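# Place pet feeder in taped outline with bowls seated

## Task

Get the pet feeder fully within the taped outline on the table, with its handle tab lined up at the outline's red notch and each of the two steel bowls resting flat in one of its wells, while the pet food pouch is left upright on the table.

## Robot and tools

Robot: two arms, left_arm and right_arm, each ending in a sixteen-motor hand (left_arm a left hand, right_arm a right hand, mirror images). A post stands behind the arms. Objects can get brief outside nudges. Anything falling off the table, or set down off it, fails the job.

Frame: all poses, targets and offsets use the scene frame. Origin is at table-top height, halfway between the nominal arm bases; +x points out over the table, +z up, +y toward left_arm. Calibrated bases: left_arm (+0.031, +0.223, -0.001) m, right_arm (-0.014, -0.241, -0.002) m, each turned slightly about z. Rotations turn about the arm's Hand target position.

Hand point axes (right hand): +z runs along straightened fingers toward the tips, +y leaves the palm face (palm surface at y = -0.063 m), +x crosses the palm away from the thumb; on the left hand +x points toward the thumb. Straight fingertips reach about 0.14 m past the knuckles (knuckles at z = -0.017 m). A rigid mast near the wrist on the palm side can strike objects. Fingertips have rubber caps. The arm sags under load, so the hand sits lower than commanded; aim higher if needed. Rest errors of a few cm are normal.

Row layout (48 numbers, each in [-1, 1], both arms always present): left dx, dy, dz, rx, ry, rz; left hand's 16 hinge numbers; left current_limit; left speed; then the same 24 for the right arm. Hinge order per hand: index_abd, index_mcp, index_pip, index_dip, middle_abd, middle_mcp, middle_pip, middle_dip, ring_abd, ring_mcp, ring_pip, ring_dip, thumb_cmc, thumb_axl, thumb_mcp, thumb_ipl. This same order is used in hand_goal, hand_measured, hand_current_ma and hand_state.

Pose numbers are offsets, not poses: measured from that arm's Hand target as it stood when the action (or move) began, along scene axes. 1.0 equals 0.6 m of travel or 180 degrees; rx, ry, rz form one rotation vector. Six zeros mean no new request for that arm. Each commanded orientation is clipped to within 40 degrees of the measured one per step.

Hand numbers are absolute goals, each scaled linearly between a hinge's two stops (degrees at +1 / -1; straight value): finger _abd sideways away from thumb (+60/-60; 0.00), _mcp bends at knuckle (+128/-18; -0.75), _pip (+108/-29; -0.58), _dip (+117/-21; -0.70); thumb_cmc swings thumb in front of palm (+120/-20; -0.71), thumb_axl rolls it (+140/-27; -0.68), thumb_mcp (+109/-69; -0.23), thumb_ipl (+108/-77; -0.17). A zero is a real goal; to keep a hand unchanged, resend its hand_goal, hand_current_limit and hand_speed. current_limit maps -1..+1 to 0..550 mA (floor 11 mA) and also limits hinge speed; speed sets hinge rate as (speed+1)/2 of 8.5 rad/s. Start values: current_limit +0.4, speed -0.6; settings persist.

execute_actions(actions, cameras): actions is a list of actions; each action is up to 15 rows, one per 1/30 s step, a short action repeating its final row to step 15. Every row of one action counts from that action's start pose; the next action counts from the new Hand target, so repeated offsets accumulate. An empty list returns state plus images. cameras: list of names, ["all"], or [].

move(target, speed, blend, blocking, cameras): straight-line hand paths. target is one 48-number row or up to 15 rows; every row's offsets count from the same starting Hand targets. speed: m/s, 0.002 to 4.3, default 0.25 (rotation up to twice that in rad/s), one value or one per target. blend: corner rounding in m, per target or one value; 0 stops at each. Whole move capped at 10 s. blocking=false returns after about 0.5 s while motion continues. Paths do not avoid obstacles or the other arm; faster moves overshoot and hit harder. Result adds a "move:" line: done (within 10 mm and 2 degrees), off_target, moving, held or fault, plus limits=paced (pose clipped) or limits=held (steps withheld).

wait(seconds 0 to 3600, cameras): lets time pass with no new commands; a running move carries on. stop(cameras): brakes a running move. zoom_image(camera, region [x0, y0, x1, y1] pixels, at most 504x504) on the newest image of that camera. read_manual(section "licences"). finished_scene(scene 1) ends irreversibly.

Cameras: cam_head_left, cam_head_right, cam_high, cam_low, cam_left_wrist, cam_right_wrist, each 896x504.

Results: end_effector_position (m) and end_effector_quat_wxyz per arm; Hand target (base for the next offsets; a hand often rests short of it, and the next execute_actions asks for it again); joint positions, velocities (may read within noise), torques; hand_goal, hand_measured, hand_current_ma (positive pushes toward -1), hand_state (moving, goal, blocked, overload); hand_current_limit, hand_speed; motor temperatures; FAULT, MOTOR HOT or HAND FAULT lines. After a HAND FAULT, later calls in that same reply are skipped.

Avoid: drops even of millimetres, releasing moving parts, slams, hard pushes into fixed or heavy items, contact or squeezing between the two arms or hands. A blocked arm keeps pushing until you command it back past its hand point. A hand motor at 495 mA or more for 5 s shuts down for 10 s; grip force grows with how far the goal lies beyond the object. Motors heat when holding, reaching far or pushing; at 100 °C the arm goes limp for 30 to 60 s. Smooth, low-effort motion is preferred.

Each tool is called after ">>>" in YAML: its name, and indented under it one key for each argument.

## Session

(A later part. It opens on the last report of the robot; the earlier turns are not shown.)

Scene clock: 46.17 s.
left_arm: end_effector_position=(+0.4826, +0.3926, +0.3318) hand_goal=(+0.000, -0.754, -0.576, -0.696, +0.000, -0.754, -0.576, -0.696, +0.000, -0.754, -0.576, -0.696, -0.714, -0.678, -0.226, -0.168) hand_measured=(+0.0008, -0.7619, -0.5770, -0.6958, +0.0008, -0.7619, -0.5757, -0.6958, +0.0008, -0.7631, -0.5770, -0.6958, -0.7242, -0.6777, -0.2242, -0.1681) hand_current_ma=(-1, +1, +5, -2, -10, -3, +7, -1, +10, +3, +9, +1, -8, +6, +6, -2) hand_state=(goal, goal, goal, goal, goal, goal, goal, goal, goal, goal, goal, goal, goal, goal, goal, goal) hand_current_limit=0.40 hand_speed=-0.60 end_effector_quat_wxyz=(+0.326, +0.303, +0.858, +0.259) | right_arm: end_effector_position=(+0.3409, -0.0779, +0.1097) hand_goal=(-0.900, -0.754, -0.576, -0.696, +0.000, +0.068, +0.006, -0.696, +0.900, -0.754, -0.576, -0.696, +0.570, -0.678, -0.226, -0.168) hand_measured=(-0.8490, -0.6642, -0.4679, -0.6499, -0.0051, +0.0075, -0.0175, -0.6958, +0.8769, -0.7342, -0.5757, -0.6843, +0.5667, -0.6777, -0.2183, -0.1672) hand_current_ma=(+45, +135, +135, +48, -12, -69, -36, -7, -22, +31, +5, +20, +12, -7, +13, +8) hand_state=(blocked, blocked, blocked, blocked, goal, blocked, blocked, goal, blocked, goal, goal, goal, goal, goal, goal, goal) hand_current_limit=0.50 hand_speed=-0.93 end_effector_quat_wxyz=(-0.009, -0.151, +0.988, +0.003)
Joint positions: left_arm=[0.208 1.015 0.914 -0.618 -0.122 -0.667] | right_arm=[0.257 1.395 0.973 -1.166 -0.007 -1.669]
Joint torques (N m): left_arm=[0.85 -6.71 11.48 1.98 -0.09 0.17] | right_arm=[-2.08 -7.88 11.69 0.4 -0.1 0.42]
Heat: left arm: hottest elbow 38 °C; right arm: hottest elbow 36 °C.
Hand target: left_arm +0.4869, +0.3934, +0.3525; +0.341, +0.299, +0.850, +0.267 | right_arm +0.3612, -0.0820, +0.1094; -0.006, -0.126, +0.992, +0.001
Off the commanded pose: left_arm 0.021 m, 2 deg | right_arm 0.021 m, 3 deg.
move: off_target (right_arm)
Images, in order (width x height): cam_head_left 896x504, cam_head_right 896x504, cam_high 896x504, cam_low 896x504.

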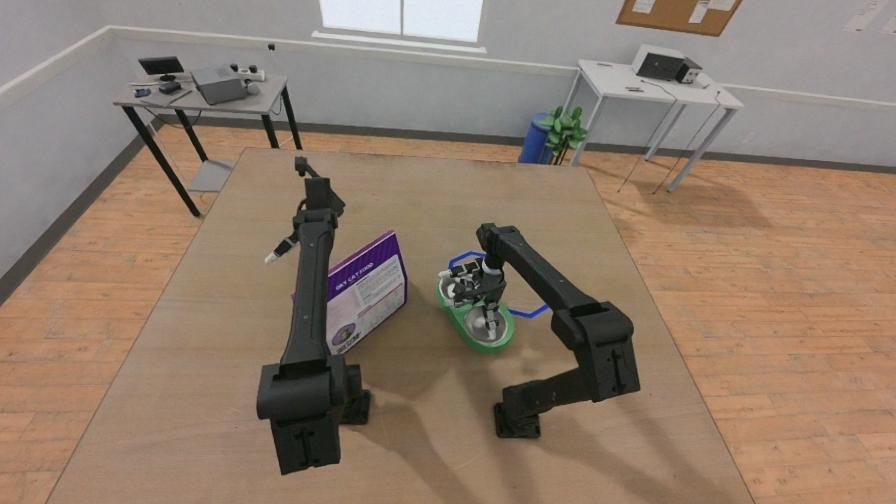

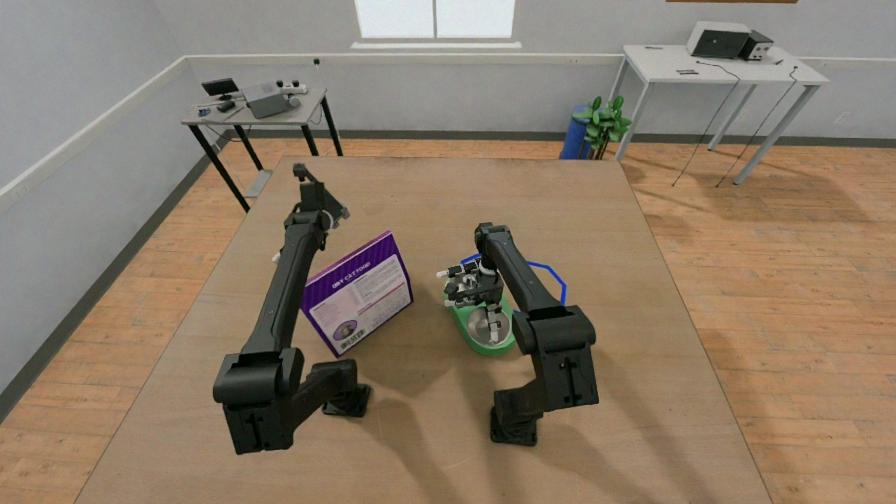

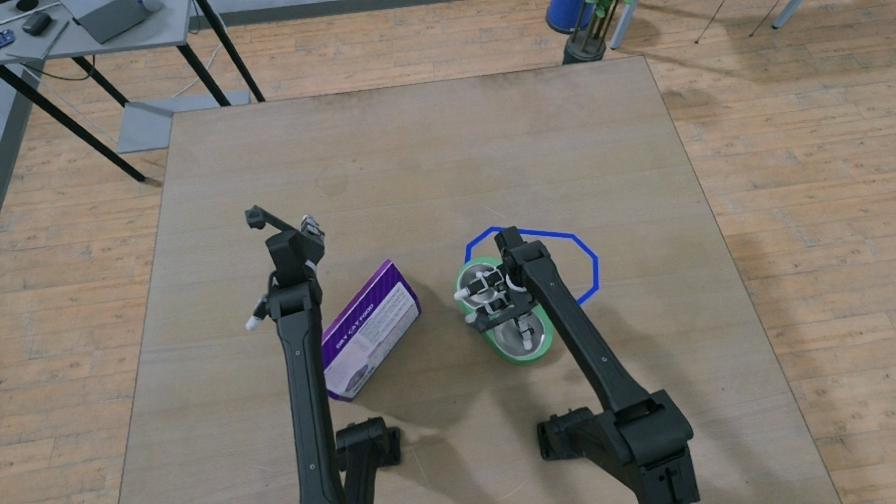

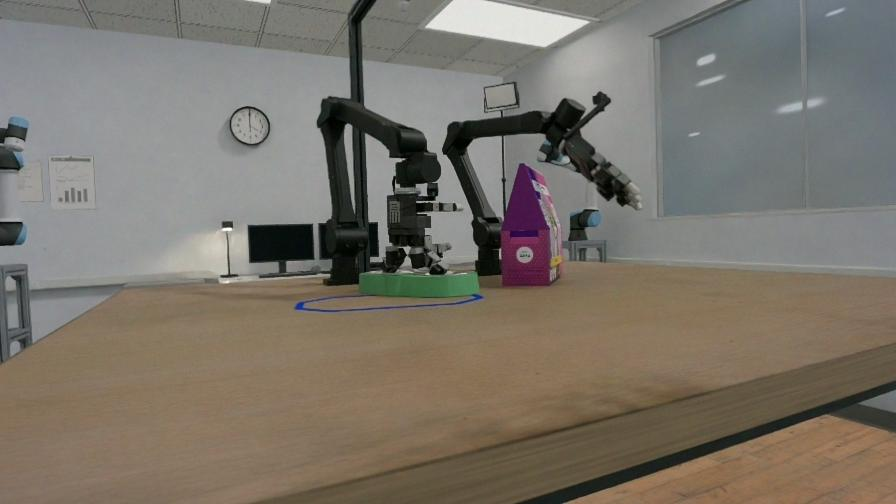

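>>> move:
  target: [0,0,0,0,0,0,0,-0.754,-0.576,-0.696,0,-0.754,-0.576,-0.696,0,-0.754,-0.576,-0.696,-0.714,-0.678,-0.226,-0.168,0.4,-0.6,0.1028,-0.067,0,0,0,-0.1667,-0.9,-0.754,-0.576,-0.696,0,0.068,0.007,-0.696,0.9,-0.754,-0.576,-0.696,0.571,-0.678,-0.226,-0.168,0.5,-0.93]
  speed: 0.1
  cameras: ["cam_low","cam_high","cam_head_right","cam_head_left"]

>>> zoom_image:
  camera: "cam_head_right"
  region: [400, 230, 600, 380]

>>> zoom_image:
  camera: "cam_low"
  region: [340, 180, 540, 320]

>>> zoom_image:
  camera: "cam_high"
  region: [420, 210, 620, 390]

Scene clock: 49.77 s.
left_arm: end_effector_position=(+0.4826, +0.3926, +0.3318) hand_goal=(+0.000, -0.754, -0.576, -0.696, +0.000, -0.754, -0.576, -0.696, +0.000, -0.754, -0.576, -0.696, -0.714, -0.678, -0.226, -0.168) hand_measured=(+0.0008, -0.7619, -0.5770, -0.6958, -0.0007, -0.7619, -0.5770, -0.6945, -0.0007, -0.7631, -0.5757, -0.6958, -0.7242, -0.6777, -0.2242, -0.1672) hand_current_ma=(+1, +5, +9, +5, -11, -1, +9, -8, +8, +5, +11, +2, -9, +5, +5, -1) hand_state=(goal, goal, goal, goal, goal, goal, goal, goal, goal, goal, goal, goal, goal, goal, goal, goal) hand_current_limit=0.40 hand_speed=-0.60 end_effector_quat_wxyz=(+0.326, +0.303, +0.858, +0.259) | right_arm: end_effector_position=(+0.4033, -0.1149, +0.1100) hand_goal=(-0.900, -0.754, -0.576, -0.696, +0.000, +0.068, +0.006, -0.696, +0.900, -0.754, -0.576, -0.696, +0.570, -0.678, -0.226, -0.168) hand_measured=(-0.8490, -0.6642, -0.4679, -0.6499, -0.0065, +0.0075, -0.0175, -0.6971, +0.8711, -0.7607, -0.5859, -0.6983, +0.5667, -0.6767, -0.2183, -0.1672) hand_current_ma=(+46, +134, +145, +60, -19, -83, -31, -5, -26, +3, -16, +11, -5, -1, +14, -2) hand_state=(blocked, blocked, blocked, blocked, goal, blocked, blocked, goal, blocked, goal, goal, goal, goal, goal, goal, goal) hand_current_limit=0.50 hand_speed=-0.93 end_effector_quat_wxyz=(-0.008, +0.110, +0.994, +0.004)
Joint positions: left_arm=[0.208 1.015 0.914 -0.618 -0.122 -0.667] | right_arm=[0.175 1.427 1.007 -1.166 -0.011 -1.227]
Joint torques (N m): left_arm=[0.79 -6.71 11.48 1.98 -0.09 0.17] | right_arm=[-1.96 -8.47 11.78 0.51 -0.13 0.43]
Heat: left arm: hottest elbow 39 °C; right arm: hottest elbow 36 °C.
Hand target: left_arm +0.4869, +0.3934, +0.3525; +0.341, +0.299, +0.850, +0.267 | right_arm +0.4228, -0.1222, +0.1094; -0.006, +0.135, +0.991, +0.002
Off the commanded pose: left_arm 0.021 m, 2 deg | right_arm 0.021 m, 3 deg.
move: off_target (right_arm)
Images, in order (width x height): cam_head_left 896x504, cam_head_right 896x504, cam_high 896x504, cam_low 896x504.

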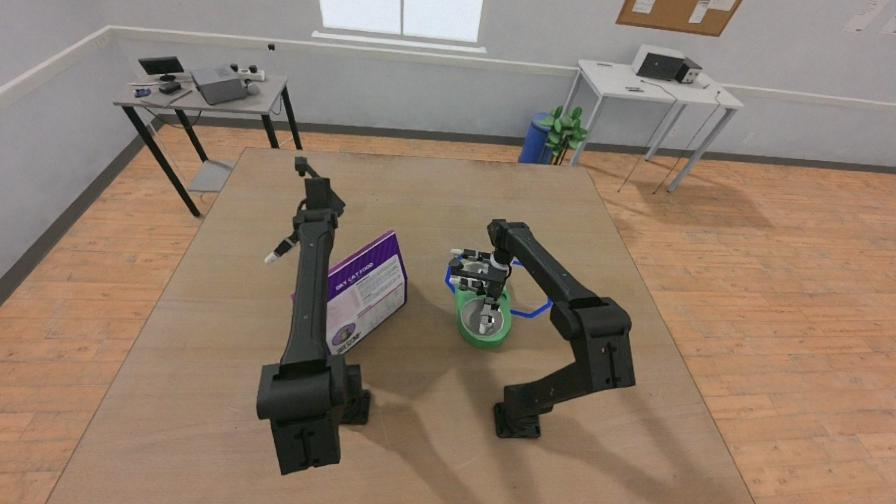

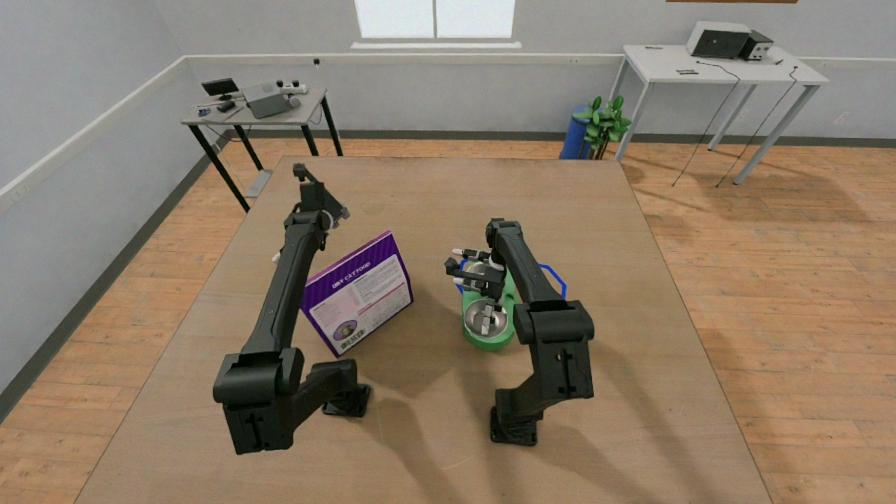

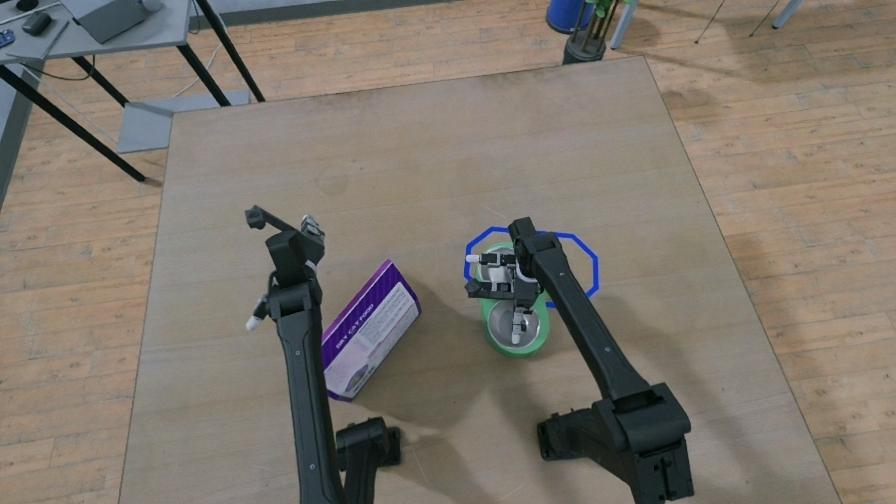

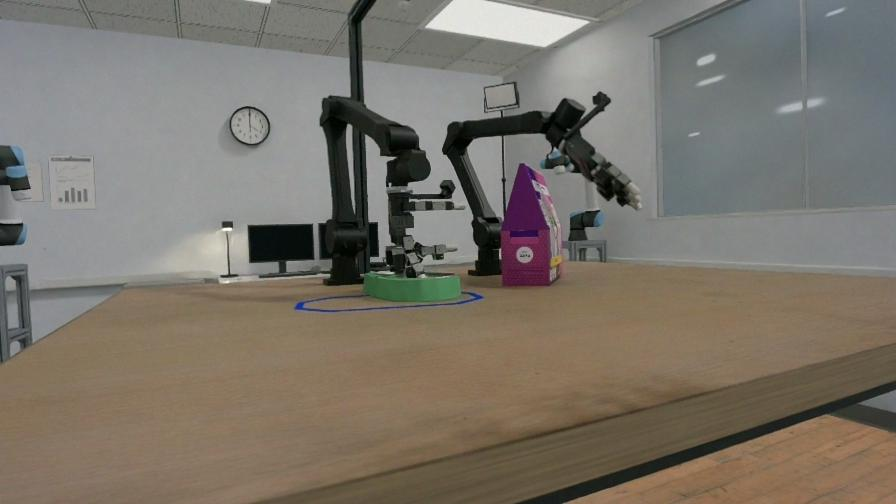

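Scaled by 2.520 from the camera's image (finer frame: 1280x720).

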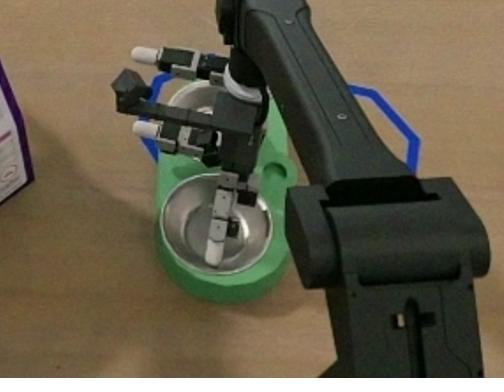

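Scaled by 2.520 from the camera's image (finer frame: 1280x720).

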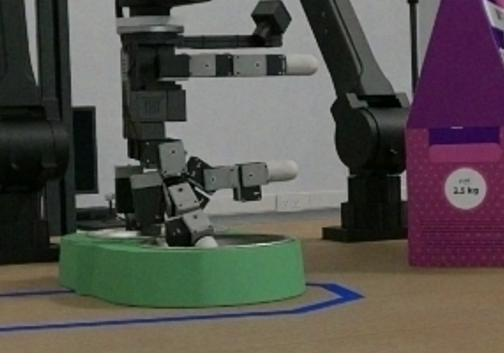

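Scaled by 2.520 from the camera's image (finer frame: 1280x720).

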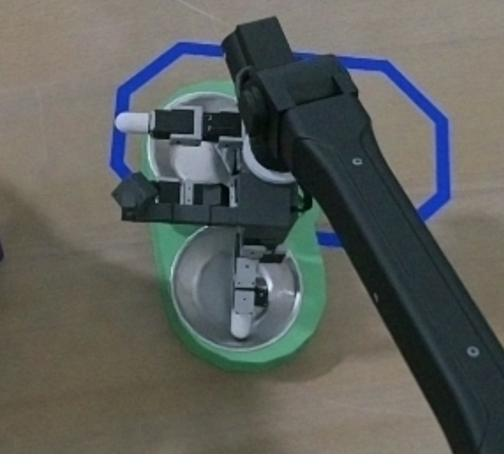

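>>> move:
  target: [0,0,0,0,0,0,0,-0.754,-0.576,-0.696,0,-0.754,-0.576,-0.696,0,-0.754,-0.576,-0.696,-0.714,-0.678,-0.226,-0.168,0.4,-0.6,0.0887,-0.1008,0,0,0,-0.1667,-0.9,-0.754,-0.576,-0.696,0,0.068,0.007,-0.696,0.9,-0.754,-0.576,-0.696,0.571,-0.678,-0.226,-0.168,0.5,-0.93]
  speed: 0.12
  cameras: ["cam_low","cam_high","cam_head_right","cam_head_left"]

>>> zoom_image:
  camera: "cam_head_right"
  region: [400, 230, 600, 380]

>>> zoom_image:
  camera: "cam_low"
  region: [340, 180, 540, 320]

>>> zoom_image:
  camera: "cam_high"
  region: [420, 210, 620, 390]

Scene clock: 53.40 s.
left_arm: end_effector_position=(+0.4826, +0.3926, +0.3318) hand_goal=(+0.000, -0.754, -0.576, -0.696, +0.000, -0.754, -0.576, -0.696, +0.000, -0.754, -0.576, -0.696, -0.714, -0.678, -0.226, -0.168) hand_measured=(-0.0007, -0.7619, -0.5770, -0.6958, -0.0007, -0.7619, -0.5770, -0.6958, +0.0008, -0.7631, -0.5770, -0.6958, -0.7242, -0.6777, -0.2242, -0.1681) hand_current_ma=(-2, +4, +10, +0, -10, +1, +9, -8, +8, +3, +11, +3, -6, +4, +9, -4) hand_state=(goal, goal, goal, goal, goal, goal, goal, goal, goal, goal, goal, goal, goal, goal, goal, goal) hand_current_limit=0.40 hand_speed=-0.60 end_effector_quat_wxyz=(+0.326, +0.303, +0.858, +0.259) | right_arm: end_effector_position=(+0.4580, -0.1722, +0.1102) hand_goal=(-0.900, -0.754, -0.576, -0.696, +0.000, +0.068, +0.006, -0.696, +0.900, -0.754, -0.576, -0.696, +0.570, -0.678, -0.226, -0.168) hand_measured=(-0.8446, -0.6642, -0.4692, -0.6499, -0.0065, +0.0075, -0.0188, -0.6958, +0.8696, -0.7752, -0.5988, -0.7073, +0.5667, -0.6777, -0.2193, -0.1681) hand_current_ma=(+50, +131, +137, +49, -10, -79, -34, +2, -20, -18, -35, -5, +4, -4, +10, +11) hand_state=(blocked, blocked, blocked, blocked, goal, blocked, blocked, goal, blocked, blocked, blocked, goal, goal, goal, goal, goal) hand_current_limit=0.50 hand_speed=-0.93 end_effector_quat_wxyz=(-0.008, +0.364, +0.931, +0.005)
Joint positions: left_arm=[0.208 1.015 0.914 -0.618 -0.122 -0.667] | right_arm=[0.101 1.471 1.056 -1.166 -0.015 -0.777]
Joint torques (N m): left_arm=[0.79 -6.65 11.48 1.98 -0.09 0.17] | right_arm=[-2.08 -9.23 11.96 0.59 -0.09 0.39]
Heat: left arm: hottest elbow 39 °C; right arm: hottest elbow 37 °C.
Hand target: left_arm +0.4869, +0.3934, +0.3525; +0.341, +0.299, +0.850, +0.267 | right_arm +0.4760, -0.1826, +0.1095; -0.005, +0.387, +0.922, +0.004
Off the commanded pose: left_arm 0.021 m, 2 deg | right_arm 0.021 m, 3 deg.
move: off_target (right_arm)
Images, in order (width x height): cam_head_left 896x504, cam_head_right 896x504, cam_high 896x504, cam_low 896x504.

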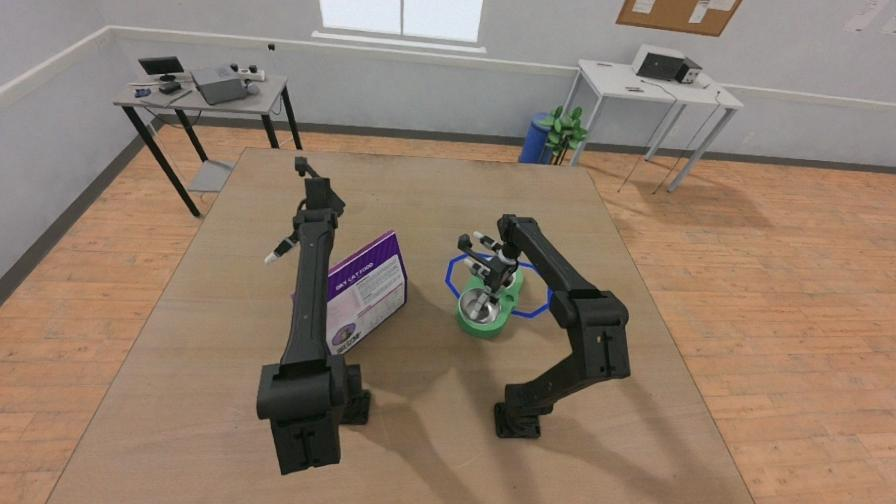

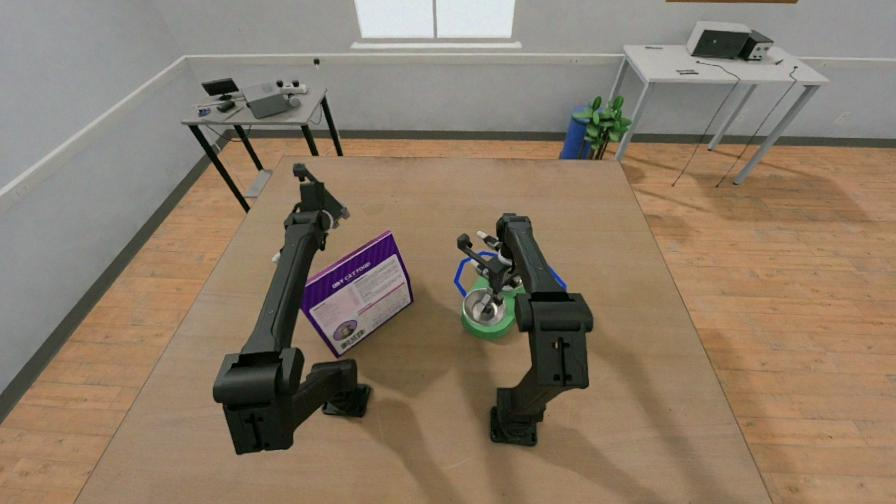

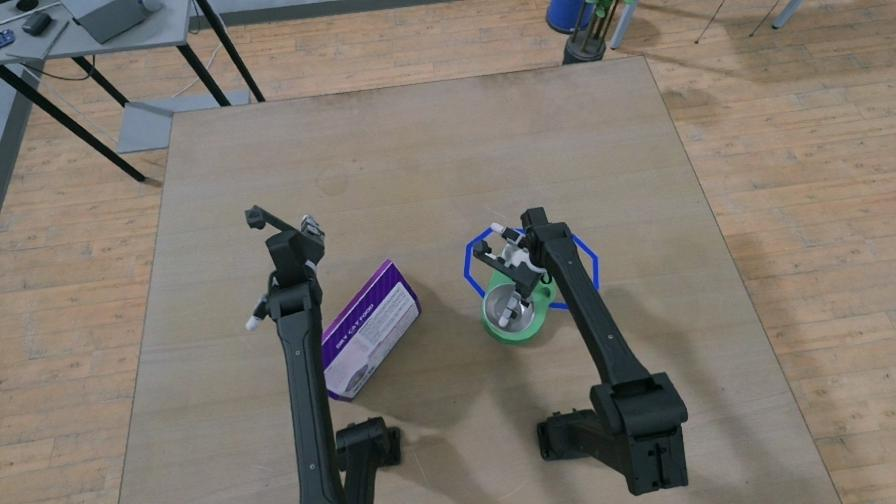

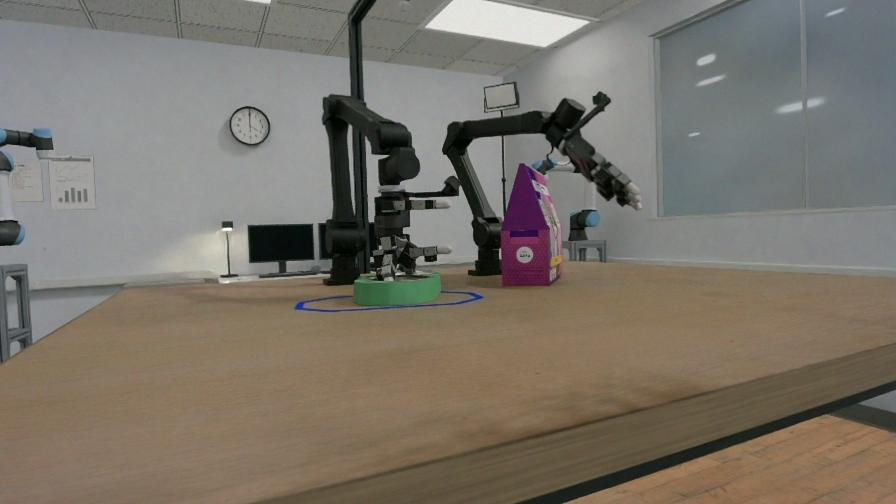

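Scaled by 2.520 from the camera's image (finer frame: 1280x720).

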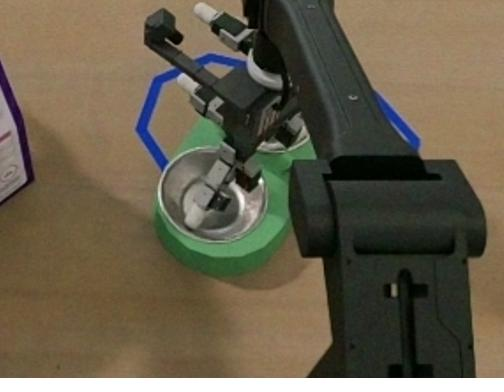

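Scaled by 2.520 from the camera's image (finer frame: 1280x720).

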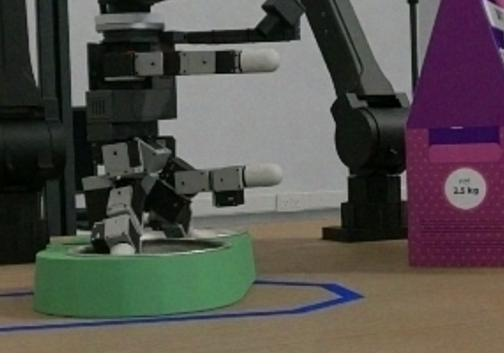

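Scaled by 2.520 from the camera's image (finer frame: 1280x720).

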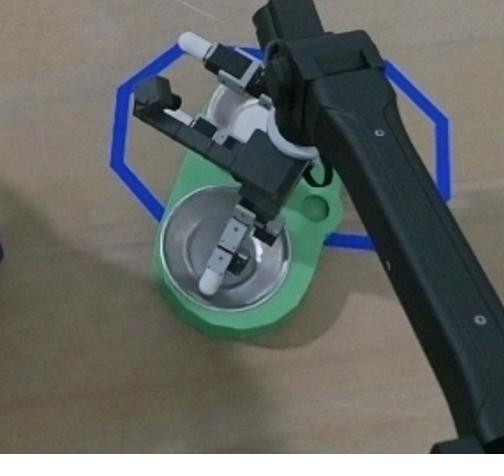

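>>> move:
  target: [0,0,0,0,0,0,0,-0.754,-0.576,-0.696,0,-0.754,-0.576,-0.696,0,-0.754,-0.576,-0.696,-0.714,-0.678,-0.226,-0.168,0.4,-0.6,0.0568,-0.1177,0,0,0,-0.1667,-0.9,-0.754,-0.576,-0.696,0,0.068,0.007,-0.696,0.9,-0.754,-0.576,-0.696,0.571,-0.678,-0.226,-0.168,0.5,-0.93]
  speed: 0.12
  cameras: ["cam_low","cam_high","cam_head_right","cam_head_left"]

>>> zoom_image:
  camera: "cam_head_right"
  region: [400, 230, 600, 380]

>>> zoom_image:
  camera: "cam_low"
  region: [340, 180, 540, 320]

>>> zoom_image:
  camera: "cam_high"
  region: [420, 210, 620, 390]

Scene clock: 56.67 s.
left_arm: end_effector_position=(+0.4826, +0.3926, +0.3318) hand_goal=(+0.000, -0.754, -0.576, -0.696, +0.000, -0.754, -0.576, -0.696, +0.000, -0.754, -0.576, -0.696, -0.714, -0.678, -0.226, -0.168) hand_measured=(+0.0008, -0.7619, -0.5770, -0.6958, -0.0007, -0.7619, -0.5770, -0.6958, -0.0007, -0.7631, -0.5770, -0.6971, -0.7242, -0.6777, -0.2242, -0.1672) hand_current_ma=(+4, +2, +6, +0, -12, -1, +11, -4, +9, +4, +12, +1, -8, +7, +12, -1) hand_state=(goal, goal, goal, goal, goal, goal, goal, goal, goal, goal, goal, goal, goal, goal, goal, goal) hand_current_limit=0.40 hand_speed=-0.60 end_effector_quat_wxyz=(+0.326, +0.303, +0.858, +0.259) | right_arm: end_effector_position=(+0.4948, -0.2409, +0.1104) hand_goal=(-0.900, -0.754, -0.576, -0.696, +0.000, +0.068, +0.006, -0.696, +0.900, -0.754, -0.576, -0.696, +0.570, -0.678, -0.226, -0.168) hand_measured=(-0.8343, -0.6715, -0.4692, -0.6499, -0.0051, +0.0075, -0.0175, -0.6958, +0.8755, -0.7921, -0.6129, -0.7174, +0.5655, -0.6777, -0.2183, -0.1681) hand_current_ma=(+63, +127, +139, +52, -12, -77, -24, -10, -16, -47, -48, -33, +0, -3, +8, +0) hand_state=(blocked, blocked, blocked, blocked, goal, blocked, blocked, goal, blocked, blocked, blocked, blocked, goal, goal, goal, goal) hand_current_limit=0.50 hand_speed=-0.93 end_effector_quat_wxyz=(-0.006, +0.593, +0.805, +0.005)
Joint positions: left_arm=[0.208 1.015 0.914 -0.618 -0.122 -0.667] | right_arm=[0.038 1.523 1.115 -1.166 -0.016 -0.315]
Joint torques (N m): left_arm=[0.73 -6.65 11.47 1.98 -0.09 0.17] | right_arm=[-1.96 -10.05 12.16 0.57 -0.01 0.41]
Heat: left arm: hottest elbow 39 °C; right arm: hottest elbow 37 °C.
Hand target: left_arm +0.4869, +0.3934, +0.3525; +0.341, +0.299, +0.850, +0.267 | right_arm +0.5101, -0.2532, +0.1095; -0.004, +0.612, +0.791, +0.005
Off the commanded pose: left_arm 0.021 m, 2 deg | right_arm 0.020 m, 3 deg.
move: off_target (right_arm)
Images, in order (width x height): cam_head_left 896x504, cam_head_right 896x504, cam_high 896x504, cam_low 896x504.

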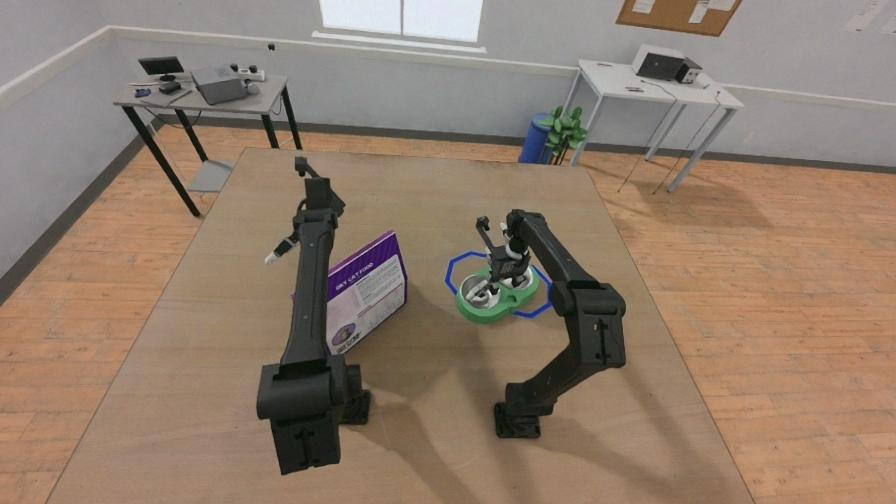

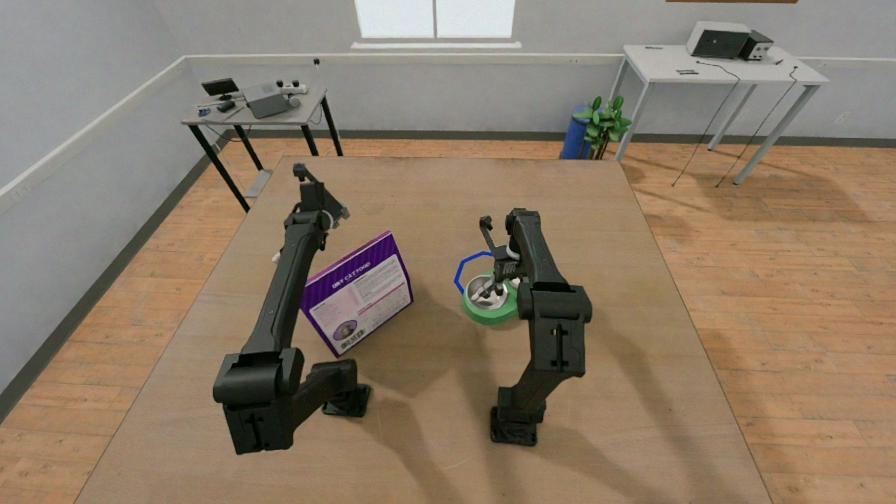

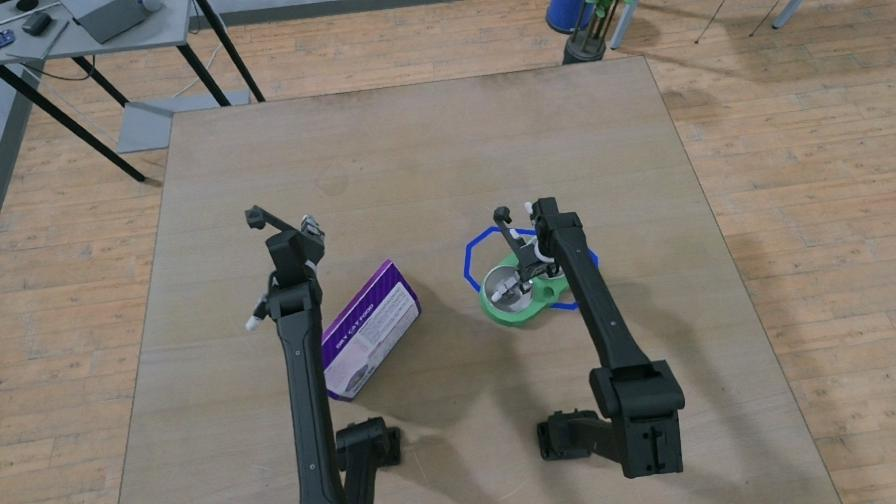

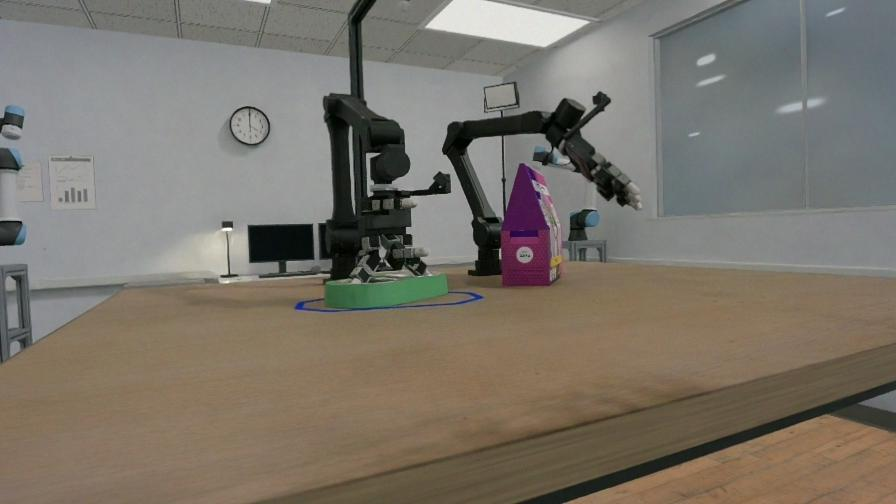

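Scaled by 2.520 from the camera's image (finer frame: 1280x720).

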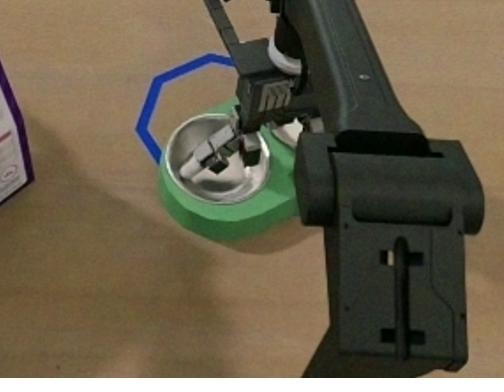

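Scaled by 2.520 from the camera's image (finer frame: 1280x720).

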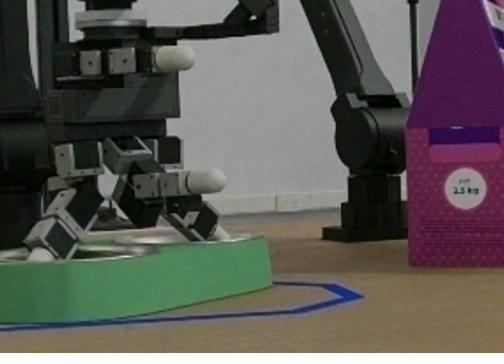

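Scaled by 2.520 from the camera's image (finer frame: 1280x720).

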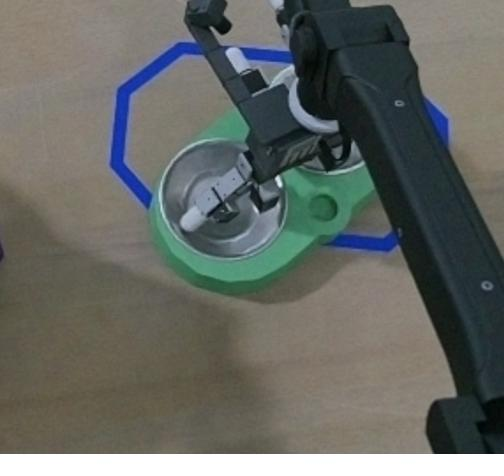

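>>> move:
  target: [0,0,0,0,0,0,0,-0.754,-0.576,-0.696,0,-0.754,-0.576,-0.696,0,-0.754,-0.576,-0.696,-0.714,-0.678,-0.226,-0.168,0.4,-0.6,0.0078,-0.0878,0,0,0,-0.1667,-0.9,-0.754,-0.576,-0.696,0,0.068,0.007,-0.696,0.9,-0.754,-0.576,-0.696,0.571,-0.678,-0.226,-0.168,0.5,-0.93]
  speed: 0.12
  cameras: ["cam_low","cam_high","cam_head_right","cam_head_left","cam_right_wrist"]

>>> zoom_image:
  camera: "cam_head_left"
  region: [400, 230, 600, 380]

>>> zoom_image:
  camera: "cam_low"
  region: [280, 200, 520, 320]

>>> zoom_image:
  camera: "cam_high"
  region: [420, 210, 620, 390]

Scene clock: 60.00 s.
left_arm: end_effector_position=(+0.4826, +0.3926, +0.3318) hand_goal=(+0.000, -0.754, -0.576, -0.696, +0.000, -0.754, -0.576, -0.696, +0.000, -0.754, -0.576, -0.696, -0.714, -0.678, -0.226, -0.168) hand_measured=(+0.0008, -0.7619, -0.5770, -0.6958, -0.0007, -0.7631, -0.5757, -0.6958, +0.0008, -0.7631, -0.5770, -0.6958, -0.7242, -0.6767, -0.2252, -0.1681) hand_current_ma=(+2, +4, +3, +0, -7, +1, +12, -4, +10, +8, +5, +4, -4, +5, +6, +2) hand_state=(goal, goal, goal, goal, goal, goal, goal, goal, goal, goal, goal, goal, goal, goal, goal, goal) hand_current_limit=0.40 hand_speed=-0.60 end_effector_quat_wxyz=(+0.326, +0.303, +0.858, +0.259) | right_arm: end_effector_position=(+0.5018, -0.2940, +0.1105) hand_goal=(-0.900, -0.754, -0.576, -0.696, +0.000, +0.068, +0.006, -0.696, +0.900, -0.754, -0.576, -0.696, +0.570, -0.678, -0.226, -0.168) hand_measured=(-0.8241, -0.6799, -0.4833, -0.6512, -0.0065, +0.0075, -0.0175, -0.6958, +0.8828, -0.8041, -0.6244, -0.7251, +0.5655, -0.6777, -0.2193, -0.1681) hand_current_ma=(+70, +114, +128, +59, -2, -74, -26, -10, -17, -67, -61, -45, -10, -5, +12, +7) hand_state=(blocked, blocked, blocked, blocked, goal, blocked, blocked, goal, goal, blocked, blocked, blocked, goal, goal, goal, goal) hand_current_limit=0.50 hand_speed=-0.93 end_effector_quat_wxyz=(-0.005, +0.782, +0.624, +0.006)
Joint positions: left_arm=[0.208 1.015 0.914 -0.618 -0.122 -0.667] | right_arm=[0.019 1.561 1.16 -1.166 -0.016 0.191]
Joint torques (N m): left_arm=[0.79 -6.65 11.47 1.98 -0.09 0.17] | right_arm=[-1.9 -10.81 12.25 0.54 0.14 0.39]
Heat: left arm: hottest elbow 39 °C; right arm: hottest elbow 37 °C.
Hand target: left_arm +0.4869, +0.3934, +0.3525; +0.341, +0.299, +0.850, +0.267 | right_arm +0.5148, -0.3060, +0.1095; -0.002, +0.796, +0.605, +0.006
Off the commanded pose: left_arm 0.021 m, 2 deg | right_arm 0.018 m, 3 deg.
move: off_target (right_arm)
cam_right_wrist: T_world_to_cam=[[0.46108, -0.8869, -0.02846, -0.45747], [-0.62796, -0.34878, 0.69571, 0.09476], [-0.62695, -0.3029, -0.71776, 0.43087]] pos_world=[0.54057, -0.24216, 0.23032]
Images, in order (width x height): cam_head_left 896x504, cam_head_right 896x504, cam_high 896x504, cam_low 896x504, cam_right_wrist 896x504.

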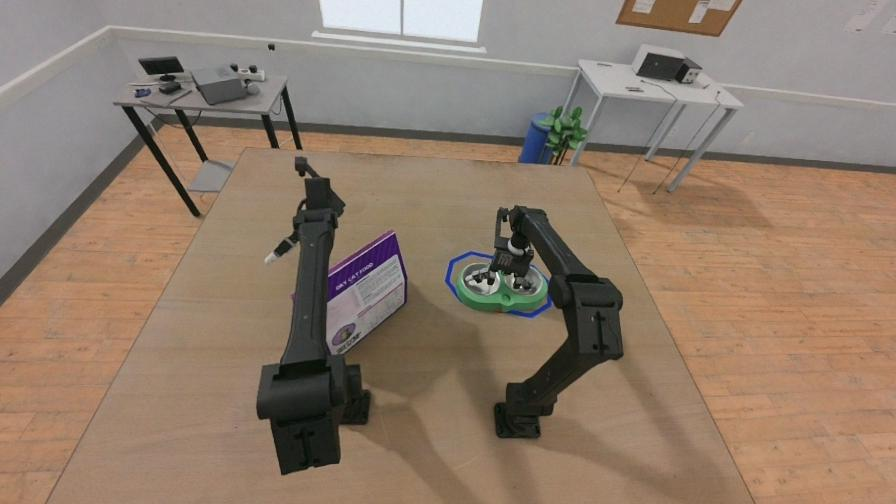

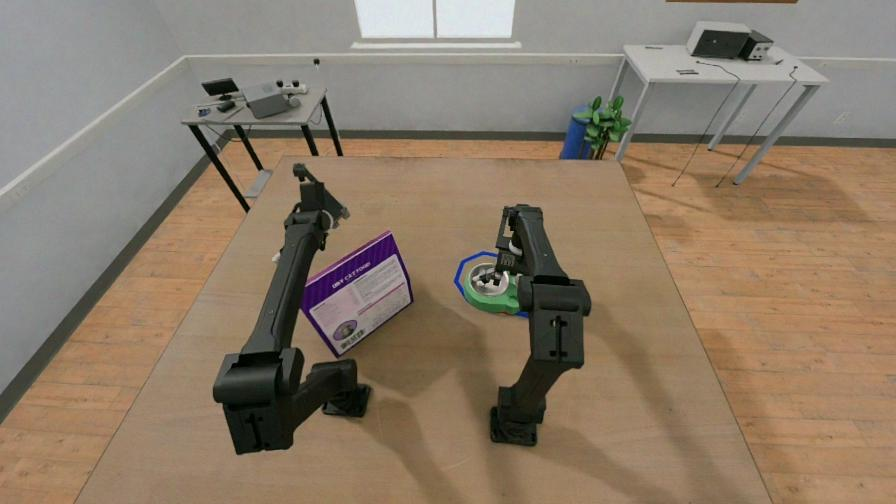

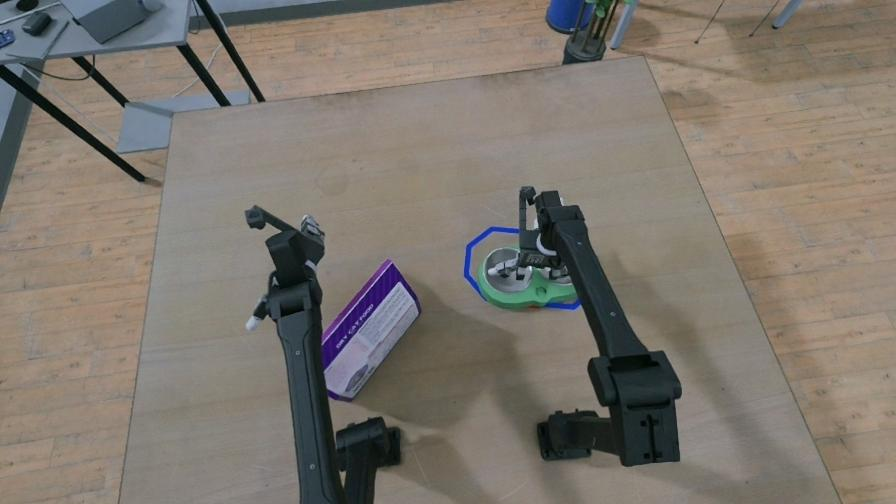

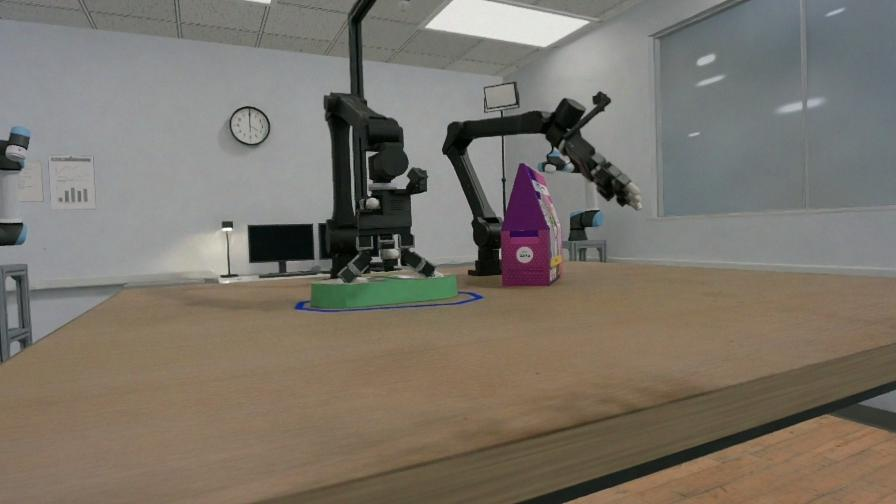

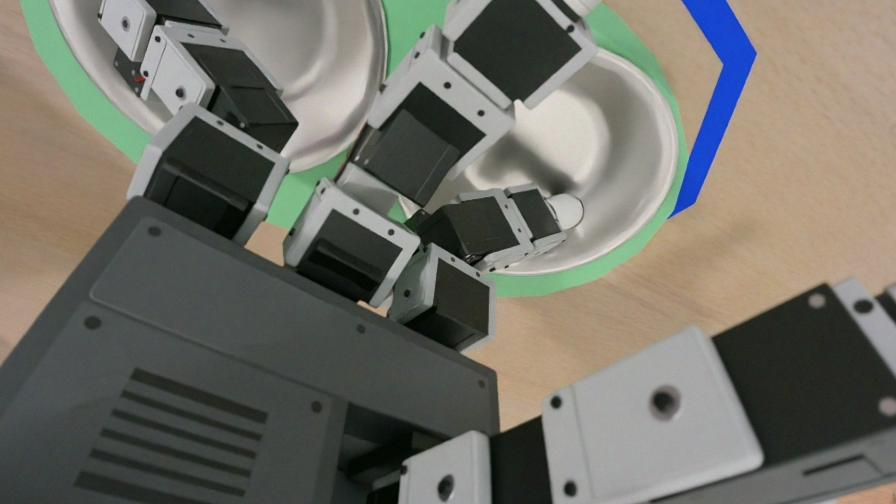

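Scaled by 2.520 from the camera's image (finer frame: 1280x720).

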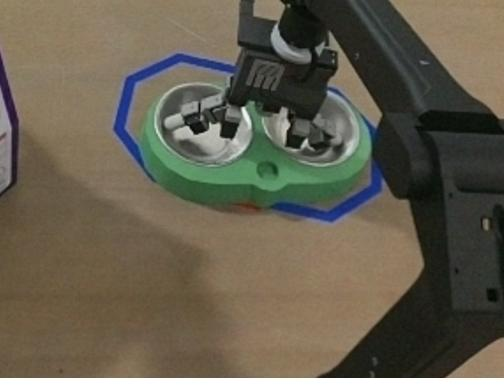

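Scaled by 2.100 from the camera's image (finer frame: 1280x720).

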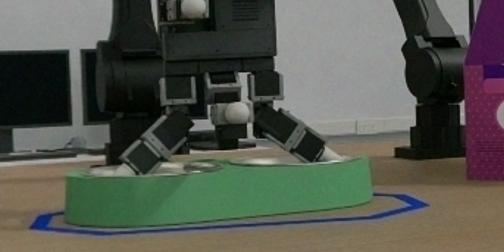

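Scaled by 2.520 from the camera's image (finer frame: 1280x720).

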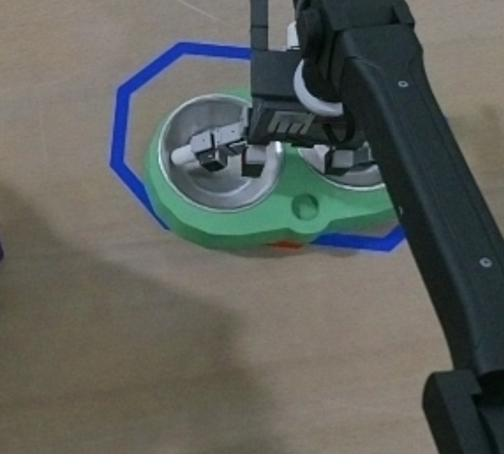

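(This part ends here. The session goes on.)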